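# Tuck chair under desk and park cart in bay

## Task

Slide the office chair fully beneath the desk so that it finishes upright with every wheel on the floor. Bring the utility cart into the yellow taped bay so that each of its four wheels sits inside the tape line and none rests on it. The desk must stay roughly where it was, and everything loaded on it must remain on top with no part overhanging its edges. The robot must not topple or finish leaning, since that counts as failure. At the end, release whatever is held and move the robot away.

## Robot and tools

Robot: TidyBot++, a wheeled base 0.54 m long, 0.50 m wide and 0.38 m tall on four powered casters, carrying one seven-joint arm with a two-finger gripper. There is only one arm, so every arm argument is a single value or list. The shoulder sits 0.12 m ahead of the base centre and 0.68 m above the floor. Segment lengths are 0.42 m (upper arm), 0.31 m (forearm) and 0.31 m (wrist to hand point). The arm begins folded with the hand aimed down, poking up to 0.08 m past the base front. Two cameras: base_camera (644x364, fixed on the base front, looking forward and down) and wrist_camera (644x476, looking along the hand).

Frames: the base frame has its origin on the floor beneath the base centre, x forward, y left, z up, in metres. The odometry frame is the base frame as it was when the scene began; base_odometry gives x, y in metres and heading in radians (left positive, -3.142 to 3.142). It counts wheel turns, so slip shows as travel, and it drifts a few centimetres over many moves. base_tilt is in degrees, with forward and right lean positive.

move: one action, plus optional cameras and blocking.
- base: an object with any of translate_m (forward positive, -2 to 2 m), strafe_m (left positive, -2 to 2 m), rotate_rad (counter-clockwise from above positive, -6.3 to 6.3 rad). These are offsets from where the base is when the command starts, measured along its axes at that moment, not places in the odometry frame.
- joints: an object of absolute angle targets in radians by name: joint_1_rad (any angle; positive turns the arm clockwise from above, the opposite sense to rotate_rad), joint_2_rad (-2.249 to 2.249, shoulder, 0 is upright), joint_3_rad (any), joint_4_rad (-2.579 to 2.579, elbow, 0 straight), joint_5_rad (any), joint_6_rad (-2.099 to 2.099, wrist), joint_7_rad (any), plus gripper_pos from 0 (open, gap about 85 mm) to 1 (closed). Unbounded joints go the short way round, so send steps under half a turn.
- target: one list of seven numbers, an absolute hand pose in the base frame: x, y, z in metres, then the quaternion qw, qx, qy, qz. The point is midway between the finger pads; the hand's z axis runs out along the fingers, its y axis is the closing direction. With target, joints may only hold gripper_pos.
- speeds: caps for this action only: translate_m and strafe_m 0.05 to 0.5 m/s (name just one of them for a combined move), rotate_rad 0.1 to 1.57 rad/s.
- cameras: list of base_camera, wrist_camera or all; [] for none. blocking: true (default) waits for everything to settle; false returns in about half a second while motion continues.
A call with no action just reports state and images. Unknown keys make a call invalid; out-of-range values get it refused.

wait: seconds from 0 to 10, plus cameras; reports state, ending early once running moves settle. stop: brakes all running motions (cameras optional). zoom_image: camera plus region [x0, y0, x1, y1] in pixels of that camera's latest image, origin top-left, at most 504 by 504. read_manual: section "licences" gives licence texts only. finished_scene: scene, the integer of the current scene; it ends the scene for good, so the goal must already hold without the robot.

Result lines: "move" is done or the worst status word. base_status, joint_status and hand_status use moving, done, off_target (rested away from target, maybe still pushing), stopped, contact_stop, time_out, not_followed, torque_fault and limit_stop_at_motor_heat. "joint command not followed" or "pose unreachable" with "cause:" means a safety check held the arm back. hand_pose is the measured hand pose; hand_target is where the joint targets would put it. joint_positions, motor_effort (percent of maximum, peak in brackets), Motor temperatures, on_its_own (things the robot did unasked), "earlier move" (status of a non-blocking move), pictures (camera order), ARM HIT, MOTOR HOT and OVER-TEMPERATURE FAULT also appear. A refused call, or an unrequested stop shown in a result, cancels the remaining move, wait and finished_scene calls of that reply.

Hand moves usually land within about 3 cm; to correct, add (wanted minus measured) to the previous target. To keep the hand still, resend hand_target, not hand_pose. The arm sags under a load and does not avoid obstacles. A base push stalled by an obstacle keeps straining and can still say done.

Avoid: touching anything at driving speed; creep slowly into furniture you mean to push. Do not let the arm snag anything above about 0.6 m while the base drives or turns, and do not swing a stretched arm sideways; either can tip the robot. Hard impacts can trip a torque fault that freezes the arm for 10 s. Avoid drops, releasing moving things, squeezing something still resting on a surface, and long holds with the arm stretched out, which overheat motors. Something may occasionally tug a held part or nudge loose items.

Each tool is called by a JSON object that holds its "fn" and its "kwargs", one argument or row to a line.

## Session

{"fn": "move", "kwargs": {

}}

Scene clock: 0.00 s.
Motor temperatures (°C): [34 29 29 29 39 41 42]
base_odometry: x=+0.000 y=+0.000 heading=+0.000
base_tilt: forward=+0.1 right=+0.0
base_status: not commanded
joint_positions: joint_1_rad=+0.026 joint_2_rad=-0.316 joint_3_rad=+3.119 joint_4_rad=-2.540 joint_5_rad=+0.036 joint_6_rad=-0.853 joint_7_rad=+1.566 gripper_pos=+0.000
joint_status: not commanded
motor_effort: joint_1_rad=+0 joint_2_rad=-1 joint_3_rad=+0 joint_4_rad=+12 joint_5_rad=+1 joint_6_rad=+0 joint_7_rad=+0
hand_pose: x=+0.2575 y=-0.0084 z=+0.5799 quat_wxyz=(+0.017, +0.999, +0.007, +0.032) (m; base frame)
hand_target: x=+0.2569 y=-0.0083 z=+0.5796 quat_wxyz=(+0.017, +0.999, +0.007, +0.031) (m; base frame)
hand_status: not commanded
pictures: base_camera, wrist_camera
camera_calibration:
wrist_camera: T_world_to_cam=[[0.0254616, -0.999647, -0.00759864, 0.00121869], [-0.99762, -0.0249213, -0.0642854, 0.350578], [0.0640733, 0.00921736, -0.997903, 0.696266], [0, 0, 0, 1]] pos_world=[0.305101, 0.00353739, 0.717352]

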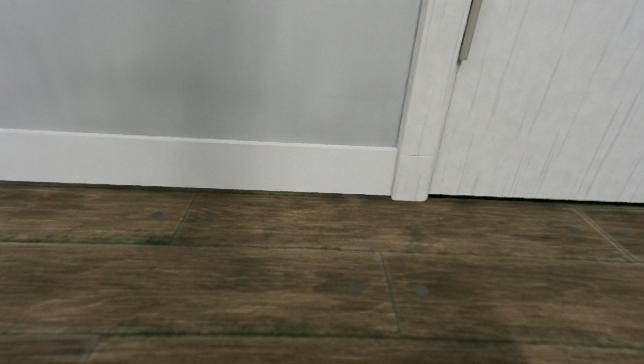

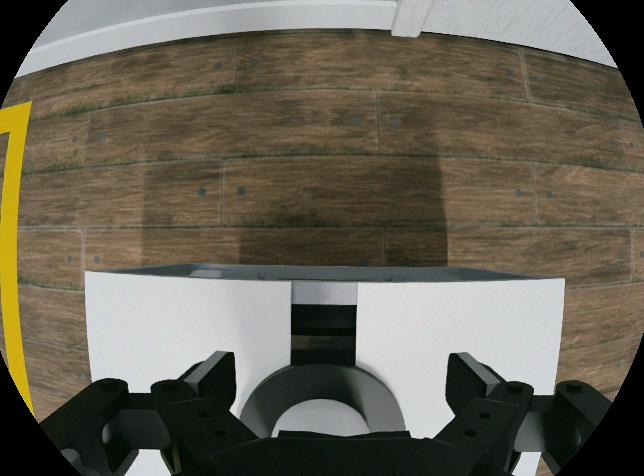

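{"fn": "move", "kwargs": {
  "joints": {"joint_6_rad":0.3},
  "base": {"rotate_rad":1.0}
}}

{"fn": "move", "kwargs": {
  "base": {"rotate_rad":1.0}
}}

{"fn": "move", "kwargs": {
  "base": {"rotate_rad":1.1}
}}

{"fn": "move", "kwargs": {
  "base": {"rotate_rad":1.1}
}}

{"fn": "move", "kwargs": {
  "base": {"rotate_rad":1.1}
}}

Scene clock: 2.20 s.
Motor temperatures (°C): [34 29 29 29 39 41 42]
move: done
base_odometry: x=+0.000 y=+0.000 heading=+0.999
base_tilt: forward=+0.1 right=+0.0
base_status: done
joint_positions: joint_1_rad=+0.026 joint_2_rad=-0.316 joint_3_rad=+3.119 joint_4_rad=-2.536 joint_5_rad=+0.036 joint_6_rad=+0.235 joint_7_rad=+1.566 gripper_pos=+0.000
joint_status: all done
motor_effort: joint_1_rad=+0(1) joint_2_rad=-6(6) joint_3_rad=+0(1) joint_4_rad=+17(17) joint_5_rad=+1(1) joint_6_rad=+8(8) joint_7_rad=+0(0)
hand_pose: x=+0.5233 y=+0.0027 z=+0.7659 quat_wxyz=(+0.009, +0.837, +0.015, +0.546) (m; base frame)
hand_target: x=+0.5293 y=+0.0035 z=+0.7818 quat_wxyz=(+0.008, +0.821, +0.015, +0.571) (m; base frame)
hand_status: not commanded
pictures: base_camera, wrist_camera
camera_calibration:
wrist_camera: T_world_to_cam=[[0.0590641, -0.997986, 0.0231333, -0.0341696], [-0.401336, -0.044958, -0.914827, 0.967485], [0.914025, 0.0447492, -0.403183, -0.0356569], [0, 0, 0, 1]] pos_world=[0.422896, 0.010991, 0.871495]

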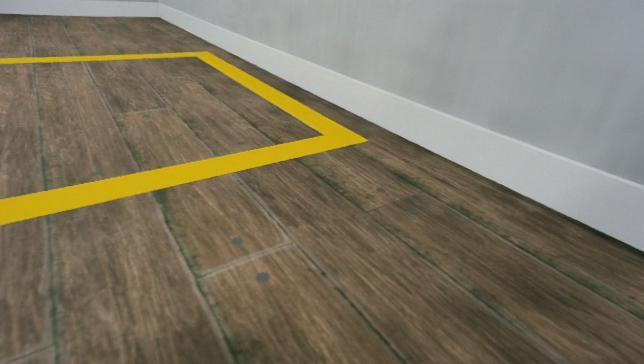

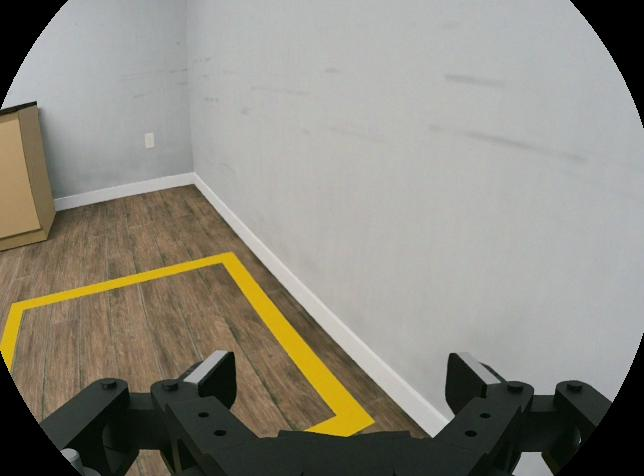

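Scene clock: 4.07 s.
Motor temperatures (°C): [34 29 29 29 39 41 42]
move: done
base_odometry: x=+0.000 y=+0.000 heading=+1.998
base_tilt: forward=+0.0 right=+0.0
base_status: done
joint_positions: joint_1_rad=+0.026 joint_2_rad=-0.316 joint_3_rad=+3.118 joint_4_rad=-2.536 joint_5_rad=+0.036 joint_6_rad=+0.236 joint_7_rad=+1.566 gripper_pos=+0.000
joint_status: not commanded
motor_effort: joint_1_rad=+0(2) joint_2_rad=-6(6) joint_3_rad=+0(1) joint_4_rad=+17(17) joint_5_rad=+0(1) joint_6_rad=+8(8) joint_7_rad=+0(0)
hand_pose: x=+0.5234 y=+0.0029 z=+0.7661 quat_wxyz=(+0.009, +0.837, +0.015, +0.546) (m; base frame)
hand_target: x=+0.5293 y=+0.0035 z=+0.7818 quat_wxyz=(+0.008, +0.821, +0.015, +0.571) (m; base frame)
hand_status: not commanded
pictures: base_camera, wrist_camera
camera_calibration:
wrist_camera: T_world_to_cam=[[0.0592947, -0.99797, 0.0232315, -0.03427], [-0.40077, -0.0451135, -0.915067, 0.967564], [0.914258, 0.0449481, -0.402632, -0.0362045], [0, 0, 0, 1]] pos_world=[0.422903, 0.011077, 0.871605]

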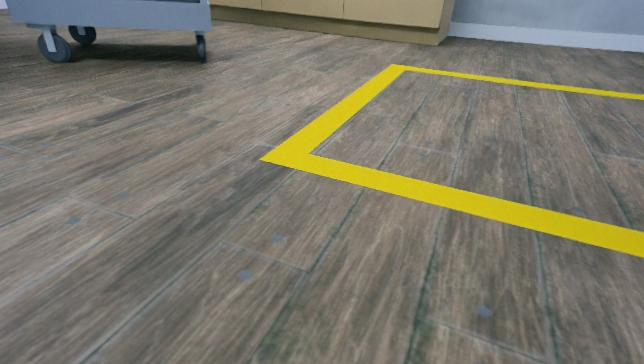

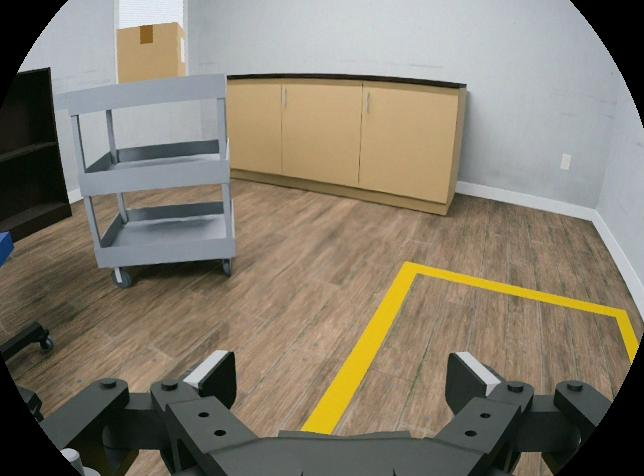

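Scene clock: 6.03 s.
Motor temperatures (°C): [34 29 29 29 39 41 42]
move: done
base_odometry: x=+0.000 y=+0.000 heading=+3.098
base_tilt: forward=+0.0 right=+0.0
base_status: done
joint_positions: joint_1_rad=+0.026 joint_2_rad=-0.316 joint_3_rad=+3.118 joint_4_rad=-2.536 joint_5_rad=+0.036 joint_6_rad=+0.236 joint_7_rad=+1.566 gripper_pos=+0.000
joint_status: not commanded
motor_effort: joint_1_rad=+0(1) joint_2_rad=-6(6) joint_3_rad=+0(1) joint_4_rad=+17(17) joint_5_rad=+1(1) joint_6_rad=+8(8) joint_7_rad=+0(1)
hand_pose: x=+0.5234 y=+0.0029 z=+0.7662 quat_wxyz=(+0.009, +0.837, +0.015, +0.547) (m; base frame)
hand_target: x=+0.5293 y=+0.0035 z=+0.7818 quat_wxyz=(+0.008, +0.821, +0.015, +0.571) (m; base frame)
hand_status: not commanded
pictures: base_camera, wrist_camera
camera_calibration:
wrist_camera: T_world_to_cam=[[0.0594943, -0.997956, 0.0233104, -0.0343511], [-0.400428, -0.0452496, -0.91521, 0.96761], [0.914395, 0.0451157, -0.402302, -0.0365313], [0, 0, 0, 1]] pos_world=[0.422906, 0.0111512, 0.871671]

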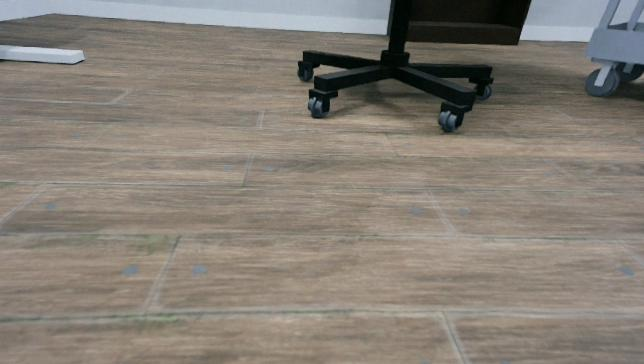

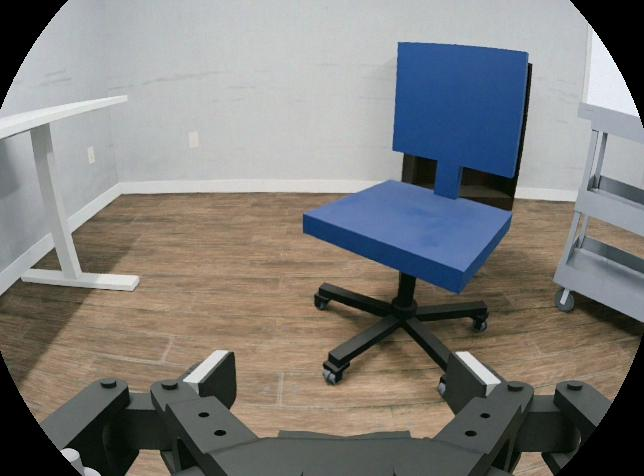

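Scene clock: 8.00 s.
Motor temperatures (°C): [34 29 29 29 39 41 42]
move: done
base_odometry: x=+0.000 y=+0.000 heading=-2.086
base_tilt: forward=+0.0 right=+0.0
base_status: done
joint_positions: joint_1_rad=+0.026 joint_2_rad=-0.316 joint_3_rad=+3.118 joint_4_rad=-2.536 joint_5_rad=+0.036 joint_6_rad=+0.237 joint_7_rad=+1.566 gripper_pos=+0.000
joint_status: not commanded
motor_effort: joint_1_rad=+0(2) joint_2_rad=-6(6) joint_3_rad=+0(2) joint_4_rad=+17(17) joint_5_rad=+0(1) joint_6_rad=+8(8) joint_7_rad=+0(0)
hand_pose: x=+0.5235 y=+0.0030 z=+0.7663 quat_wxyz=(+0.009, +0.837, +0.015, +0.547) (m; base frame)
hand_target: x=+0.5293 y=+0.0035 z=+0.7818 quat_wxyz=(+0.008, +0.821, +0.015, +0.571) (m; base frame)
hand_status: not commanded
pictures: base_camera, wrist_camera
camera_calibration:
wrist_camera: T_world_to_cam=[[0.0596925, -0.997943, 0.0233842, -0.0344273], [-0.400198, -0.0453858, -0.915304, 0.967639], [0.914483, 0.0452785, -0.402084, -0.0367472], [0, 0, 0, 1]] pos_world=[0.422906, 0.0112245, 0.871714]

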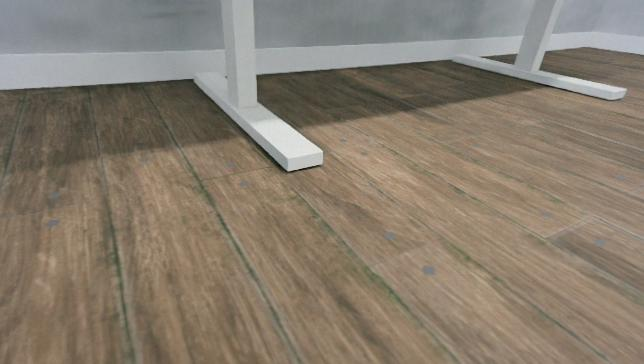

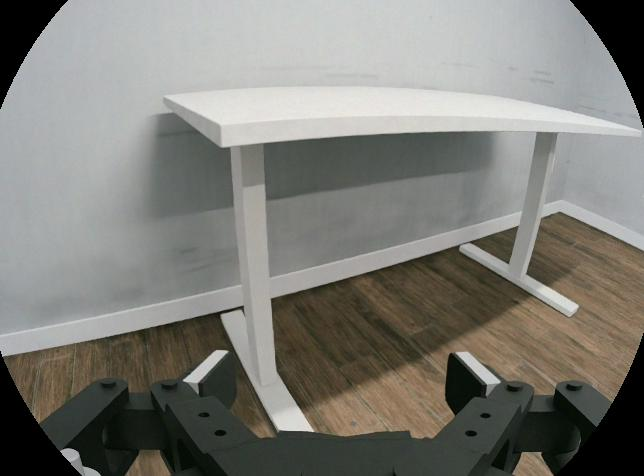

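Scene clock: 9.97 s.
Motor temperatures (°C): [34 29 29 29 39 41 42]
move: done
base_odometry: x=+0.000 y=+0.000 heading=-0.987
base_tilt: forward=+0.1 right=+0.1
base_status: done
joint_positions: joint_1_rad=+0.026 joint_2_rad=-0.316 joint_3_rad=+3.118 joint_4_rad=-2.536 joint_5_rad=+0.036 joint_6_rad=+0.237 joint_7_rad=+1.566 gripper_pos=+0.000
joint_status: not commanded
motor_effort: joint_1_rad=+0(2) joint_2_rad=-6(6) joint_3_rad=+0(1) joint_4_rad=+17(17) joint_5_rad=+0(1) joint_6_rad=+8(8) joint_7_rad=+0(0)
hand_pose: x=+0.5235 y=+0.0031 z=+0.7663 quat_wxyz=(+0.009, +0.837, +0.015, +0.547) (m; base frame)
hand_target: x=+0.5293 y=+0.0035 z=+0.7818 quat_wxyz=(+0.008, +0.821, +0.015, +0.571) (m; base frame)
hand_status: not commanded
pictures: base_camera, wrist_camera
camera_calibration:
wrist_camera: T_world_to_cam=[[0.0598892, -0.997929, 0.0234529, -0.0344986], [-0.400079, -0.0455222, -0.915349, 0.967651], [0.914522, 0.0454366, -0.401977, -0.0368521], [0, 0, 0, 1]] pos_world=[0.422905, 0.0112969, 0.871734]

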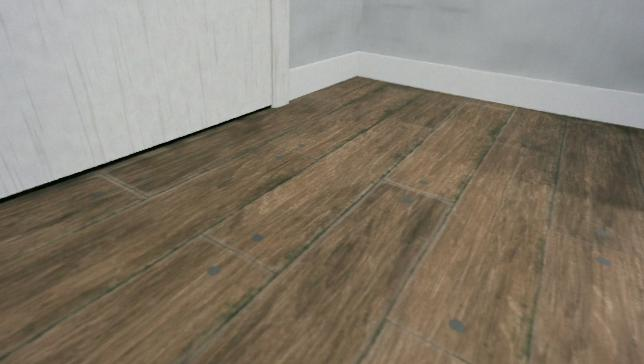

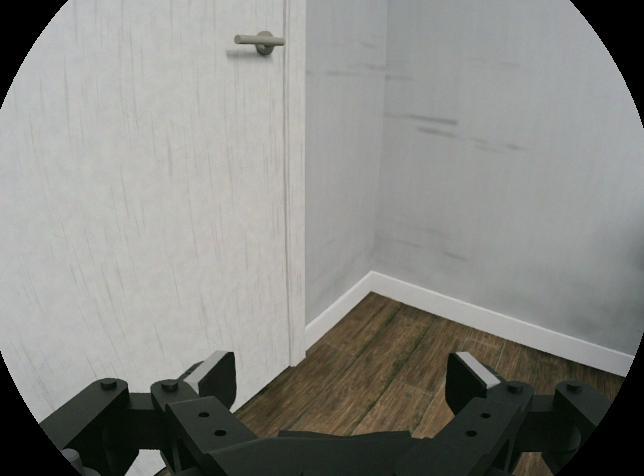

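{"fn": "move", "kwargs": {
  "base": {"translate_m":-0.914,"strafe_m":-0.295,"rotate_rad":3.257}
}}

Scene clock: 16.67 s.
Motor temperatures (°C): [34 29 29 29 39 41 42]
move: done
base_odometry: x=-0.750 y=+0.600 heading=+2.269
base_tilt: forward=+0.1 right=-0.1
base_status: done
joint_positions: joint_1_rad=+0.026 joint_2_rad=-0.315 joint_3_rad=+3.117 joint_4_rad=-2.536 joint_5_rad=+0.036 joint_6_rad=+0.238 joint_7_rad=+1.566 gripper_pos=+0.000
joint_status: not commanded
motor_effort: joint_1_rad=+0(1) joint_2_rad=-6(9) joint_3_rad=+0(2) joint_4_rad=+17(17) joint_5_rad=+0(1) joint_6_rad=+8(8) joint_7_rad=+0(1)
hand_pose: x=+0.5237 y=+0.0033 z=+0.7665 quat_wxyz=(+0.009, +0.837, +0.015, +0.547) (m; base frame)
hand_target: x=+0.5293 y=+0.0035 z=+0.7818 quat_wxyz=(+0.008, +0.821, +0.015, +0.571) (m; base frame)
hand_status: not commanded
pictures: base_camera, wrist_camera
camera_calibration:
wrist_camera: T_world_to_cam=[[0.0602778, -0.997903, 0.0235915, -0.0346527], [-0.399214, -0.0457628, -0.915715, 0.96776], [0.914874, 0.0457792, -0.401135, -0.0377852], [0, 0, 0, 1]] pos_world=[0.423001, 0.0114372, 0.871853]

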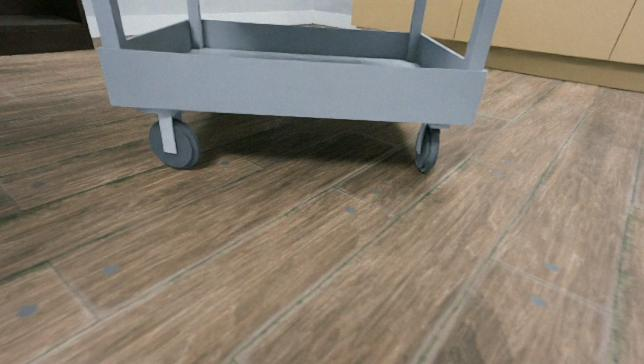

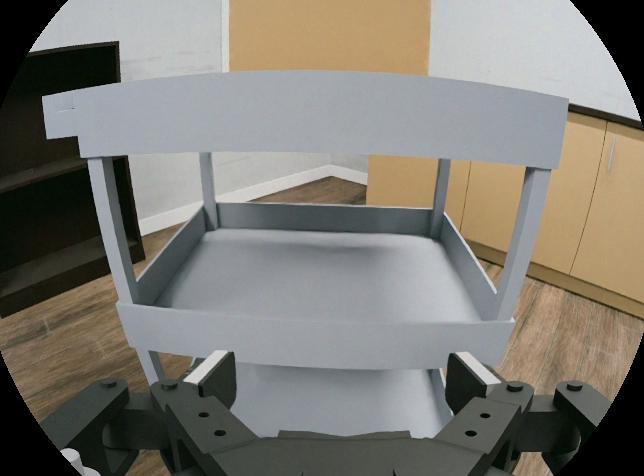

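{"fn": "move", "kwargs": {
  "target": [0.47, 0.0, 0.95, 0, 0.707, 0.707, 0]
}}

{"fn": "zoom_image", "kwargs": {
  "camera": "base_camera",
  "region": [100, 40, 500, 240]
}}

Scene clock: 20.77 s.
Motor temperatures (°C): [34 29 29 29 39 41 42]
move: off_target
base_odometry: x=-0.750 y=+0.600 heading=+2.269
base_tilt: forward=+0.1 right=+0.0
base_status: not commanded
joint_positions: joint_1_rad=+0.079 joint_2_rad=+0.188 joint_3_rad=+2.991 joint_4_rad=-0.812 joint_5_rad=+0.036 joint_6_rad=-2.027 joint_7_rad=+3.024 gripper_pos=+0.000
joint_status: not commanded
motor_effort: joint_1_rad=+0(1) joint_2_rad=-20(21) joint_3_rad=-1(1) joint_4_rad=+13(19) joint_5_rad=+0(1) joint_6_rad=+1(8) joint_7_rad=+0(1)
hand_pose: x=+0.4957 y=+0.0097 z=+0.9565 quat_wxyz=(+0.038, +0.729, +0.682, +0.044) (m; base frame)
hand_target: x=+0.4814 y=+0.0003 z=+0.9502 quat_wxyz=(+0.013, +0.707, +0.707, +0.013) (m; base frame)
hand_status: off_target (0.028 m and 7.7 deg from the pose sent, 0.191 m and 105.9 deg at the start; a joint's target at an end of its range on 86 of 86 steps)
pictures: base_camera, wrist_camera
camera_calibration:
wrist_camera: T_world_to_cam=[[0.995718, -0.0574639, 0.0724159, -0.550559], [-0.0567454, -0.998317, -0.0119429, 0.105879], [0.0729803, 0.00778251, -0.997303, 1.05165], [0, 0, 0, 1]] pos_world=[0.477459, 0.0658788, 1.08995]

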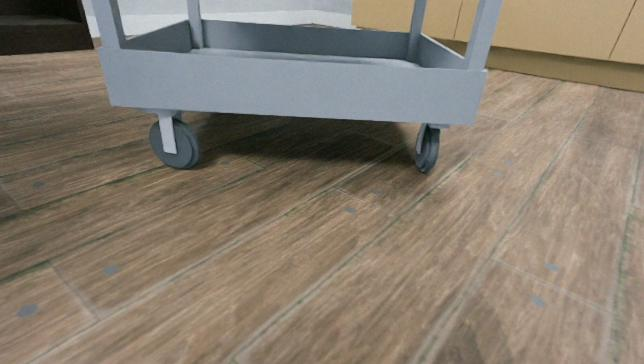

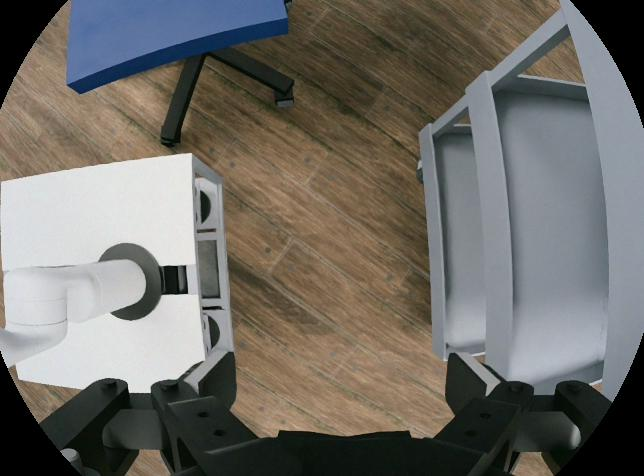

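Scaled by 1.260.

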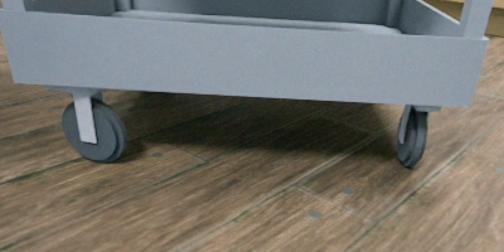

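{"fn": "move", "kwargs": {
  "base": {"translate_m":0.24},
  "speeds": {"translate_m":0.2}
}}

Scene clock: 24.33 s.
Motor temperatures (°C): [34 29 29 29 39 41 42]
move: done
base_odometry: x=-0.904 y=+0.784 heading=+2.270
base_tilt: forward=+0.1 right=+0.1
base_status: done
joint_positions: joint_1_rad=+0.081 joint_2_rad=+0.208 joint_3_rad=+2.990 joint_4_rad=-0.811 joint_5_rad=+0.036 joint_6_rad=-2.034 joint_7_rad=+3.026 gripper_pos=+0.000
joint_status: not commanded
motor_effort: joint_1_rad=+0(1) joint_2_rad=-21(24) joint_3_rad=-1(1) joint_4_rad=+13(15) joint_5_rad=+0(1) joint_6_rad=+1(2) joint_7_rad=+0(0)
hand_pose: x=+0.4989 y=+0.0089 z=+0.9493 quat_wxyz=(+0.029, +0.730, +0.682, +0.035) (m; base frame)
hand_target: x=+0.4814 y=+0.0003 z=+0.9502 quat_wxyz=(+0.013, +0.707, +0.707, +0.013) (m; base frame)
hand_status: not commanded
pictures: base_camera, wrist_camera
camera_calibration:
wrist_camera: T_world_to_cam=[[0.997307, -0.0566555, 0.0465662, -0.529494], [-0.0561567, -0.99835, -0.0119521, 0.104919], [0.0471665, 0.00930488, -0.998844, 1.05856], [0, 0, 0, 1]] pos_world=[0.484032, 0.0648975, 1.08325]

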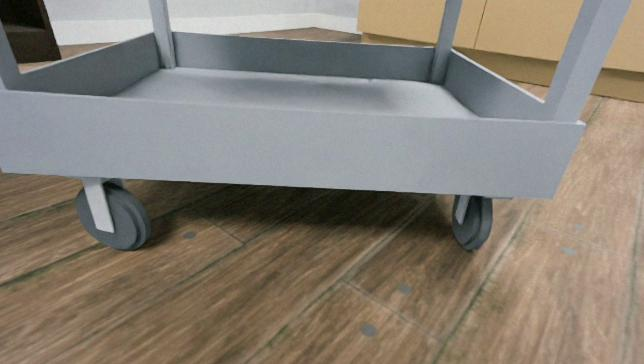

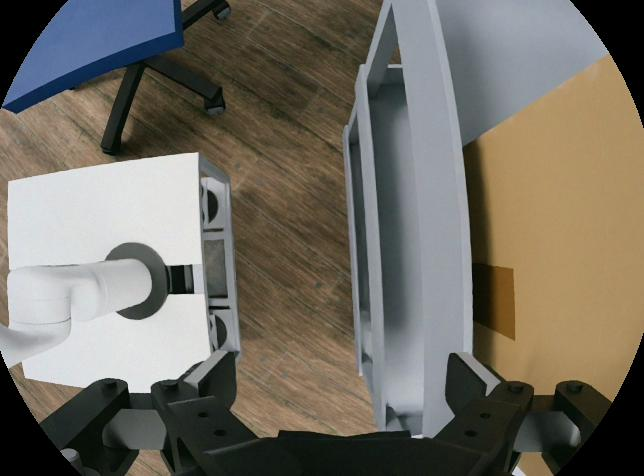

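{"fn": "move", "kwargs": {
  "base": {"strafe_m":0.1},
  "joints": {"joint_1_rad":-0.33,"joint_7_rad":2.70},
  "speeds": {"strafe_m":0.1}
}}

Scene clock: 26.73 s.
Motor temperatures (°C): [34 29 29 29 39 41 42]
move: done
base_odometry: x=-0.981 y=+0.720 heading=+2.269
base_tilt: forward=+0.1 right=+0.0
base_status: done
joint_positions: joint_1_rad=-0.309 joint_2_rad=+0.208 joint_3_rad=+2.984 joint_4_rad=-0.811 joint_5_rad=+0.036 joint_6_rad=-2.034 joint_7_rad=+2.788 gripper_pos=+0.000
joint_status: all done
motor_effort: joint_1_rad=+0(2) joint_2_rad=-21(22) joint_3_rad=-1(2) joint_4_rad=+14(14) joint_5_rad=+0(1) joint_6_rad=+0(1) joint_7_rad=+0(1)
hand_pose: x=+0.4662 y=+0.1542 z=+0.9494 quat_wxyz=(+0.016, +0.674, +0.738, +0.042) (m; base frame)
hand_target: x=+0.4469 y=+0.1543 z=+0.9502 quat_wxyz=(+0.006, +0.697, +0.717, +0.017) (m; base frame)
hand_status: not commanded
pictures: base_camera, wrist_camera
camera_calibration:
wrist_camera: T_world_to_cam=[[0.994032, 0.100927, 0.0413974, -0.506542], [0.102356, -0.994168, -0.0339681, 0.194438], [0.0377276, 0.0380026, -0.998565, 1.05854], [0, 0, 0, 1]] pos_world=[0.443681, 0.204201, 1.0846]

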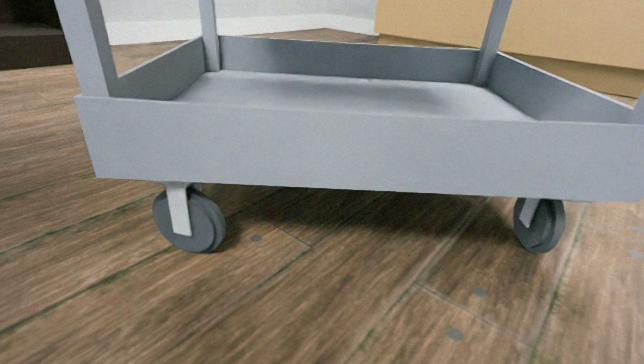

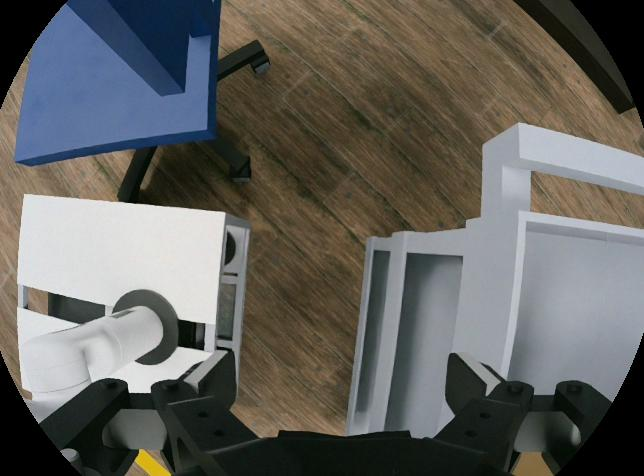

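{"fn": "move", "kwargs": {
  "base": {"strafe_m":0.02,"translate_m":0.105},
  "joints": {"joint_7_rad":2.60},
  "speeds": {"translate_m":0.08}
}}

Scene clock: 28.87 s.
Motor temperatures (°C): [34 29 29 29 39 41 42]
move: done
base_odometry: x=-1.064 y=+0.787 heading=+2.270
base_tilt: forward=+0.1 right=+0.0
base_status: done
joint_positions: joint_1_rad=-0.309 joint_2_rad=+0.208 joint_3_rad=+2.984 joint_4_rad=-0.810 joint_5_rad=+0.036 joint_6_rad=-2.036 joint_7_rad=+2.670 gripper_pos=+0.000
joint_status: all done
motor_effort: joint_1_rad=+0(1) joint_2_rad=-21(24) joint_3_rad=-1(1) joint_4_rad=+14(15) joint_5_rad=+0(1) joint_6_rad=+1(1) joint_7_rad=+0(1)
hand_pose: x=+0.4660 y=+0.1541 z=+0.9493 quat_wxyz=(+0.013, +0.716, +0.697, +0.043) (m; base frame)
hand_target: x=+0.4469 y=+0.1543 z=+0.9502 quat_wxyz=(+0.005, +0.732, +0.681, +0.018) (m; base frame)
hand_status: not commanded
pictures: base_camera, wrist_camera
camera_calibration:
wrist_camera: T_world_to_cam=[[0.999215, -0.0169325, 0.0358278, -0.485352], [-0.0153772, -0.998946, -0.0432493, 0.258769], [0.0365223, 0.0426644, -0.998422, 1.05819], [0, 0, 0, 1]] pos_world=[0.450302, 0.205131, 1.0851]

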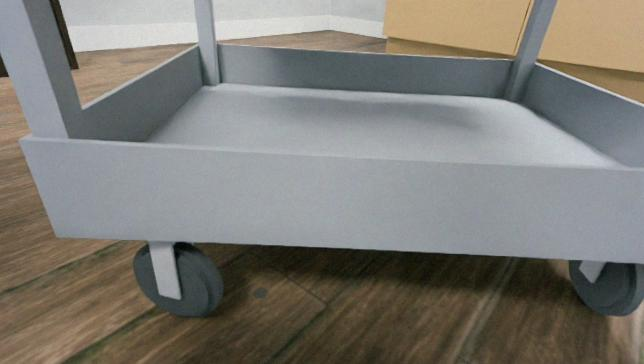

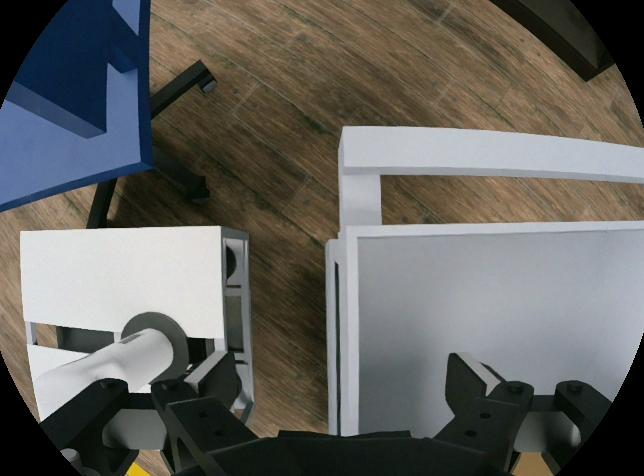

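{"fn": "move", "kwargs": {
  "target": [0.455, 0.155, 0.885, 0.005, 0.732, 0.681, 0.018]
}}

Scene clock: 30.37 s.
Motor temperatures (°C): [34 29 29 29 39 41 42]
move: off_target
base_odometry: x=-1.064 y=+0.787 heading=+2.270
base_tilt: forward=+0.1 right=+0.1
base_status: not commanded
joint_positions: joint_1_rad=-0.252 joint_2_rad=+0.170 joint_3_rad=+2.892 joint_4_rad=-1.083 joint_5_rad=+0.036 joint_6_rad=-1.917 joint_7_rad=+2.670 gripper_pos=+0.000
joint_status: not commanded
motor_effort: joint_1_rad=+0(1) joint_2_rad=-20(21) joint_3_rad=-1(1) joint_4_rad=+15(15) joint_5_rad=+0(1) joint_6_rad=+0(1) joint_7_rad=+0(0)
hand_pose: x=+0.4408 y=+0.1552 z=+0.8855 quat_wxyz=(-0.007, +0.702, +0.712, -0.010) (m; base frame)
hand_target: x=+0.4550 y=+0.1550 z=+0.8850 quat_wxyz=(+0.005, +0.732, +0.681, +0.018) (m; base frame)
hand_status: off_target (0.014 m and 6.1 deg from the pose sent, 0.065 m and 3.9 deg at the start)
pictures: base_camera, wrist_camera
camera_calibration:
wrist_camera: T_world_to_cam=[[0.997375, 0.0248826, -0.0679937, -0.371609], [0.0250723, -0.999684, 0.00193753, 0.199003], [-0.067924, -0.0036372, -0.997684, 1.04798], [0, 0, 0, 1]] pos_world=[0.436828, 0.211998, 1.0199]

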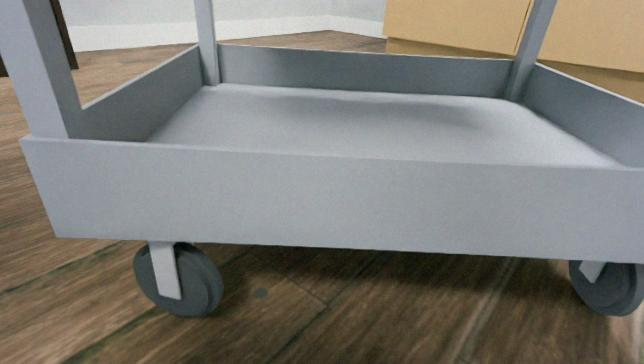

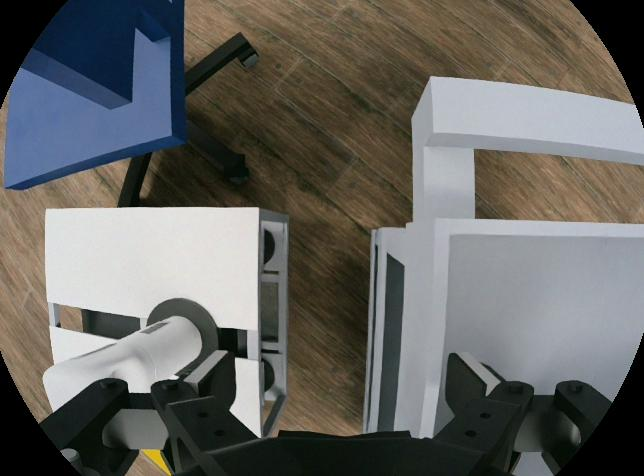

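{"fn": "move", "kwargs": {
  "base": {"translate_m":0.032},
  "speeds": {"translate_m":0.05}
}}

{"fn": "move", "kwargs": {
  "target": [0.47, 0.155, 0.86, 0.005, 0.732, 0.681, 0.018]
}}

Scene clock: 31.73 s.
Motor temperatures (°C): [34 29 29 29 39 41 42]
move: done
base_odometry: x=-1.085 y=+0.812 heading=+2.270
base_tilt: forward=+0.0 right=+0.0
base_status: done
joint_positions: joint_1_rad=-0.250 joint_2_rad=+0.163 joint_3_rad=+2.891 joint_4_rad=-1.084 joint_5_rad=+0.036 joint_6_rad=-1.915 joint_7_rad=+2.670 gripper_pos=+0.000
joint_status: not commanded
motor_effort: joint_1_rad=+0(1) joint_2_rad=-20(24) joint_3_rad=-1(2) joint_4_rad=+15(15) joint_5_rad=+0(1) joint_6_rad=+0(1) joint_7_rad=+0(0)
hand_pose: x=+0.4401 y=+0.1552 z=+0.8879 quat_wxyz=(-0.005, +0.702, +0.712, -0.006) (m; base frame)
hand_target: x=+0.4550 y=+0.1550 z=+0.8850 quat_wxyz=(+0.005, +0.732, +0.681, +0.018) (m; base frame)
hand_status: not commanded
pictures: base_camera, wrist_camera
camera_calibration:
wrist_camera: T_world_to_cam=[[0.997925, 0.0252528, -0.0592306, -0.378756], [0.0252431, -0.999681, -0.000912125, 0.201459], [-0.0592347, -0.000584931, -0.998244, 1.04649], [0, 0, 0, 1]] pos_world=[0.434873, 0.211571, 1.0224]

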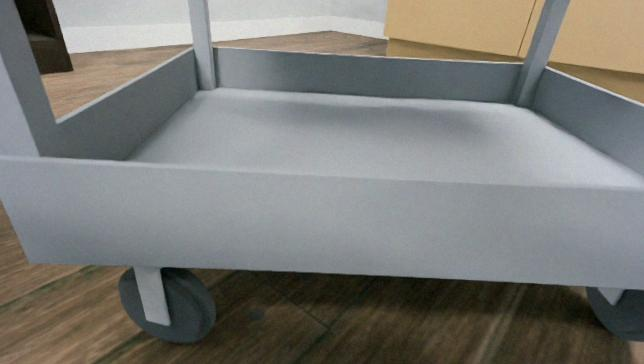

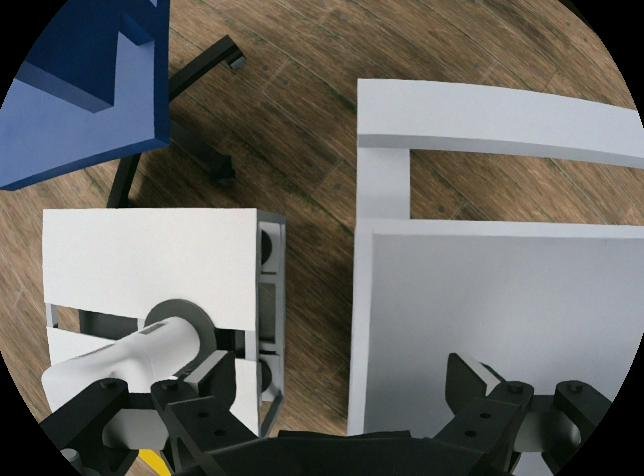

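Scene clock: 32.53 s.
Motor temperatures (°C): [34 29 29 29 39 41 42]
move: off_target
base_odometry: x=-1.085 y=+0.812 heading=+2.270
base_tilt: forward=+0.0 right=+0.0
base_status: not commanded
joint_positions: joint_1_rad=-0.237 joint_2_rad=+0.165 joint_3_rad=+2.891 joint_4_rad=-1.149 joint_5_rad=+0.036 joint_6_rad=-1.837 joint_7_rad=+2.670 gripper_pos=+0.000
joint_status: not commanded
motor_effort: joint_1_rad=-1(1) joint_2_rad=-20(22) joint_3_rad=-1(1) joint_4_rad=+15(16) joint_5_rad=+0(1) joint_6_rad=+0(0) joint_7_rad=+0(1)
hand_pose: x=+0.4511 y=+0.1559 z=+0.8674 quat_wxyz=(-0.004, +0.706, +0.708, -0.001) (m; base frame)
hand_target: x=+0.4700 y=+0.1550 z=+0.8600 quat_wxyz=(+0.005, +0.732, +0.681, +0.018) (m; base frame)
hand_status: off_target (0.020 m and 5.0 deg from the pose sent, 0.041 m and 5.8 deg at the start)
pictures: base_camera, wrist_camera
camera_calibration:
wrist_camera: T_world_to_cam=[[0.998632, 0.0140207, -0.0503812, -0.397226], [0.0137738, -0.999891, -0.0052461, 0.210898], [-0.0504492, 0.00454498, -0.998716, 1.02229], [0, 0, 0, 1]] pos_world=[0.445351, 0.211798, 1.00207]

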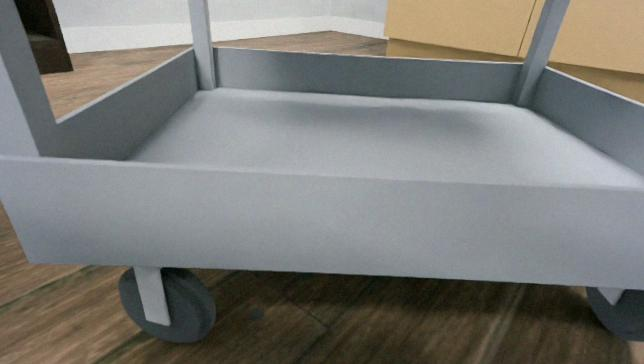

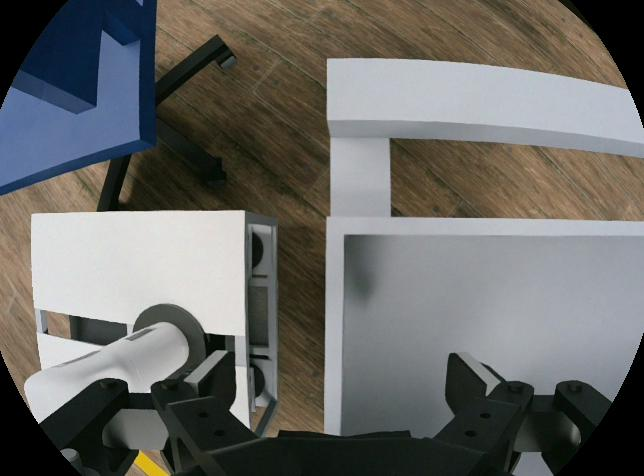

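{"fn": "move", "kwargs": {
  "joints": {"gripper_pos":0.95}
}}

Scene clock: 33.70 s.
Motor temperatures (°C): [34 29 29 29 39 41 42]
move: done
base_odometry: x=-1.085 y=+0.812 heading=+2.270
base_tilt: forward=+0.1 right=+0.1
base_status: not commanded
joint_positions: joint_1_rad=-0.236 joint_2_rad=+0.162 joint_3_rad=+2.886 joint_4_rad=-1.152 joint_5_rad=+0.035 joint_6_rad=-1.836 joint_7_rad=+2.670 gripper_pos=+0.941
joint_status: all done
motor_effort: joint_1_rad=+0(2) joint_2_rad=-17(21) joint_3_rad=-1(1) joint_4_rad=+15(17) joint_5_rad=+0(3) joint_6_rad=+2(7) joint_7_rad=+1(1)
hand_pose: x=+0.4494 y=+0.1569 z=+0.8675 quat_wxyz=(-0.004, +0.704, +0.710, -0.001) (m; base frame)
hand_target: x=+0.4700 y=+0.1550 z=+0.8600 quat_wxyz=(+0.005, +0.732, +0.681, +0.018) (m; base frame)
hand_status: not commanded
pictures: base_camera, wrist_camera
camera_calibration:
wrist_camera: T_world_to_cam=[[0.998583, 0.0183389, -0.0499543, -0.396569], [0.0180763, -0.99982, -0.0057021, 0.210346], [-0.0500499, 0.00479103, -0.998735, 1.02209], [0, 0, 0, 1]] pos_world=[0.44336, 0.212684, 1.00218]

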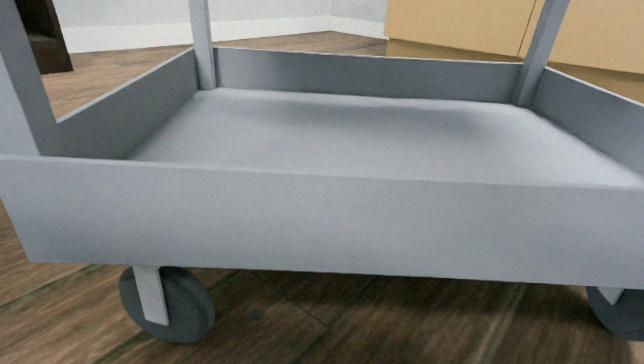

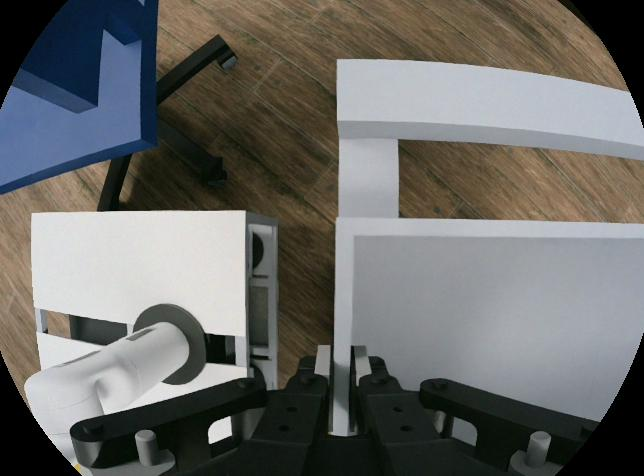

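{"fn": "move", "kwargs": {
  "joints": {"gripper_pos":1.0}
}}

{"fn": "move", "kwargs": {
  "base": {"translate_m":-0.193,"strafe_m":-0.2295,"rotate_rad":-0.15},
  "speeds": {"translate_m":0.1,"rotate_rad":0.1}
}}

Scene clock: 34.40 s.
Motor temperatures (°C): [34 29 29 29 39 41 42]
move: off_target
base_odometry: x=-1.085 y=+0.812 heading=+2.270
base_tilt: forward=+0.1 right=+0.0
base_status: not commanded
joint_positions: joint_1_rad=-0.236 joint_2_rad=+0.162 joint_3_rad=+2.886 joint_4_rad=-1.152 joint_5_rad=+0.035 joint_6_rad=-1.836 joint_7_rad=+2.670 gripper_pos=+0.960
joint_status: gripper_pos off_target (ended at +0.960, target +1.000)
motor_effort: joint_1_rad=+0(0) joint_2_rad=-17(17) joint_3_rad=-1(1) joint_4_rad=+15(16) joint_5_rad=+0(1) joint_6_rad=+1(2) joint_7_rad=+1(2)
hand_pose: x=+0.4493 y=+0.1569 z=+0.8677 quat_wxyz=(-0.004, +0.704, +0.710, -0.001) (m; base frame)
hand_target: x=+0.4700 y=+0.1550 z=+0.8600 quat_wxyz=(+0.005, +0.732, +0.681, +0.018) (m; base frame)
hand_status: not commanded
pictures: base_camera, wrist_camera
camera_calibration:
wrist_camera: T_world_to_cam=[[0.998613, 0.0183472, -0.0493528, -0.396999], [0.0180806, -0.999819, -0.00584321, 0.210449], [-0.0494511, 0.00494278, -0.998764, 1.02202], [0, 0, 0, 1]] pos_world=[0.443183, 0.212643, 1.00239]

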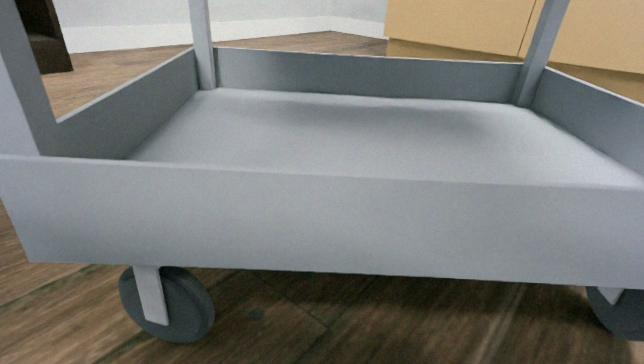

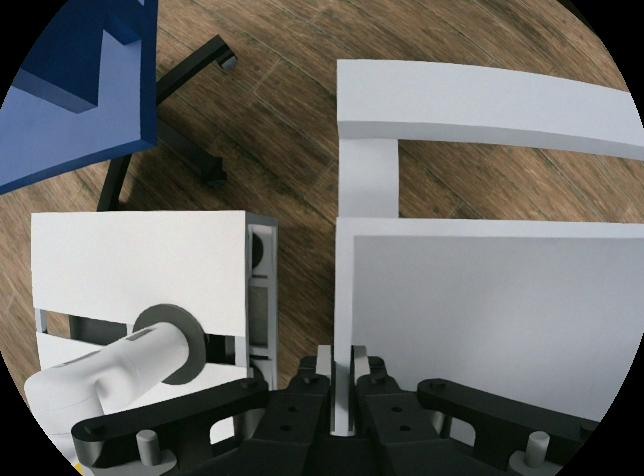

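Scene clock: 37.97 s.
Motor temperatures (°C): [34 29 29 29 39 41 42]
move: done
base_odometry: x=-0.785 y=+0.812 heading=+2.119
base_tilt: forward=+0.1 right=+0.1
base_status: done
joint_positions: joint_1_rad=-0.233 joint_2_rad=+0.162 joint_3_rad=+2.865 joint_4_rad=-1.153 joint_5_rad=+0.036 joint_6_rad=-1.781 joint_7_rad=+2.670 gripper_pos=+0.960
joint_status: not commanded
motor_effort: joint_1_rad=+1(14) joint_2_rad=-19(24) joint_3_rad=+1(11) joint_4_rad=+15(16) joint_5_rad=-1(11) joint_6_rad=+4(7) joint_7_rad=-6(8)
hand_pose: x=+0.4613 y=+0.1701 z=+0.8681 quat_wxyz=(+0.003, +0.698, +0.716, +0.026) (m; base frame)
hand_target: x=+0.4700 y=+0.1550 z=+0.8600 quat_wxyz=(+0.005, +0.732, +0.681, +0.018) (m; base frame)
hand_status: not commanded
pictures: base_camera, wrist_camera
camera_calibration:
wrist_camera: T_world_to_cam=[[0.999333, 0.0364819, -0.00157597, -0.454144], [0.0364104, -0.998796, -0.0328782, 0.238258], [-0.00277353, 0.0327989, -0.999458, 0.997271], [0, 0, 0, 1]] pos_world=[0.447933, 0.22183, 1.00385]

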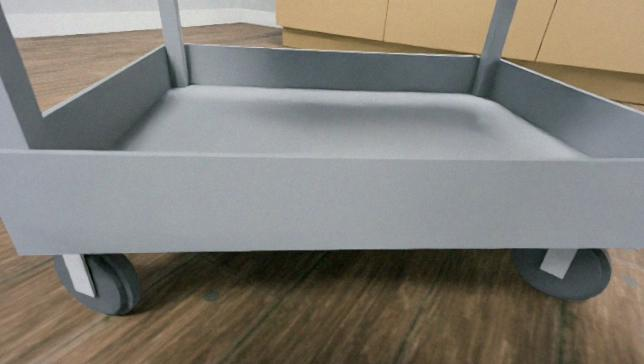

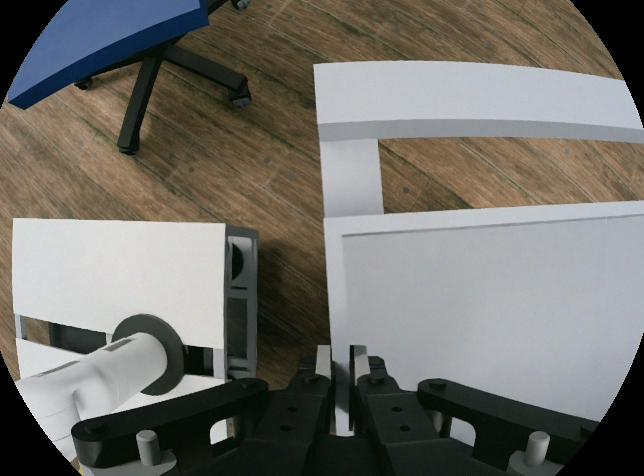

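{"fn": "move", "kwargs": {
  "base": {"translate_m":-0.238,"strafe_m":-0.323,"rotate_rad":-0.3},
  "speeds": {"translate_m":0.13,"rotate_rad":0.1}
}}

Scene clock: 41.90 s.
Motor temperatures (°C): [34 29 29 29 39 41 42]
move: done
base_odometry: x=-0.385 y=+0.777 heading=+1.819
base_tilt: forward=+0.1 right=+0.1
base_status: done
joint_positions: joint_1_rad=-0.236 joint_2_rad=+0.165 joint_3_rad=+2.862 joint_4_rad=-1.150 joint_5_rad=+0.032 joint_6_rad=-1.764 joint_7_rad=+2.670 gripper_pos=+0.960
joint_status: not commanded
motor_effort: joint_1_rad=+1(13) joint_2_rad=-17(25) joint_3_rad=+1(11) joint_4_rad=+14(16) joint_5_rad=+0(9) joint_6_rad=+5(9) joint_7_rad=-6(10)
hand_pose: x=+0.4654 y=+0.1759 z=+0.8681 quat_wxyz=(+0.003, +0.695, +0.718, +0.035) (m; base frame)
hand_target: x=+0.4700 y=+0.1550 z=+0.8600 quat_wxyz=(+0.005, +0.732, +0.681, +0.018) (m; base frame)
hand_status: not commanded
pictures: base_camera, wrist_camera
camera_calibration:
wrist_camera: T_world_to_cam=[[0.999019, 0.0429262, 0.0108762, -0.470225], [0.0433725, -0.998054, -0.0447967, 0.250925], [0.00893207, 0.0452245, -0.998937, 0.989078], [0, 0, 0, 1]] pos_world=[0.450046, 0.225891, 1.00438]

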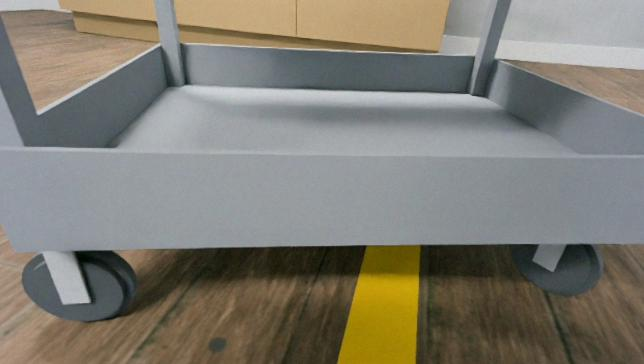

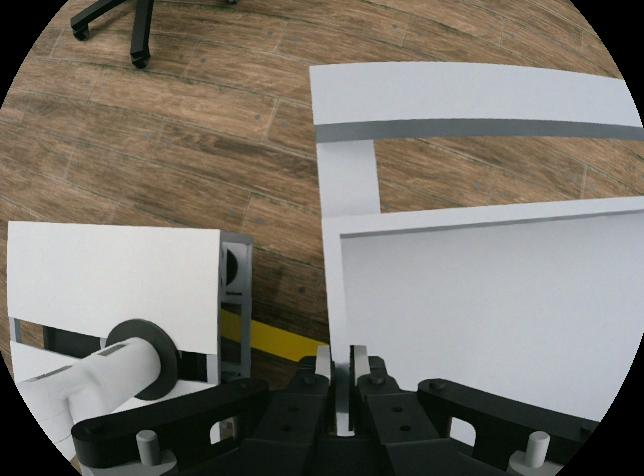

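{"fn": "move", "kwargs": {
  "base": {"translate_m":-0.134,"strafe_m":-0.363,"rotate_rad":-0.25},
  "speeds": {"translate_m":0.13,"rotate_rad":0.1}
}}

Scene clock: 45.73 s.
Motor temperatures (°C): [34 29 29 29 39 41 42]
move: done
base_odometry: x=+0.000 y=+0.736 heading=+1.568
base_tilt: forward=+0.1 right=+0.1
base_status: done
joint_positions: joint_1_rad=-0.218 joint_2_rad=+0.164 joint_3_rad=+2.876 joint_4_rad=-1.151 joint_5_rad=+0.021 joint_6_rad=-1.764 joint_7_rad=+2.670 gripper_pos=+0.960
joint_status: not commanded
motor_effort: joint_1_rad=-1(16) joint_2_rad=-17(24) joint_3_rad=-1(13) joint_4_rad=+15(17) joint_5_rad=+1(13) joint_6_rad=+4(8) joint_7_rad=-3(6)
hand_pose: x=+0.4689 y=+0.1682 z=+0.8681 quat_wxyz=(+0.000, +0.706, +0.708, +0.036) (m; base frame)
hand_target: x=+0.4700 y=+0.1550 z=+0.8600 quat_wxyz=(+0.005, +0.732, +0.681, +0.018) (m; base frame)
hand_status: not commanded
pictures: base_camera, wrist_camera
camera_calibration:
wrist_camera: T_world_to_cam=[[0.999875, 0.0141149, 0.00715762, -0.465749], [0.0144666, -0.998556, -0.0517415, 0.262696], [0.00641696, 0.0518386, -0.998635, 0.989178], [0, 0, 0, 1]] pos_world=[0.455543, 0.217613, 1.00475]

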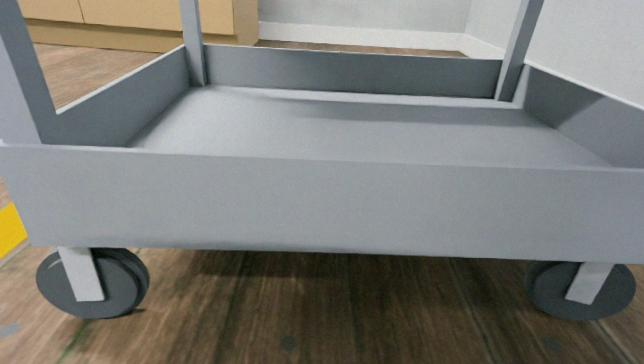

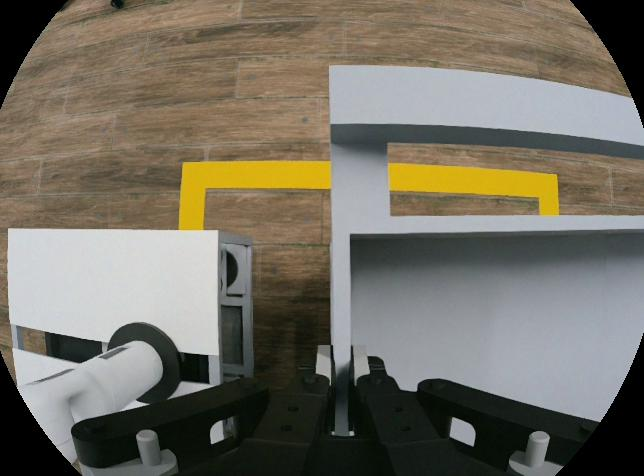

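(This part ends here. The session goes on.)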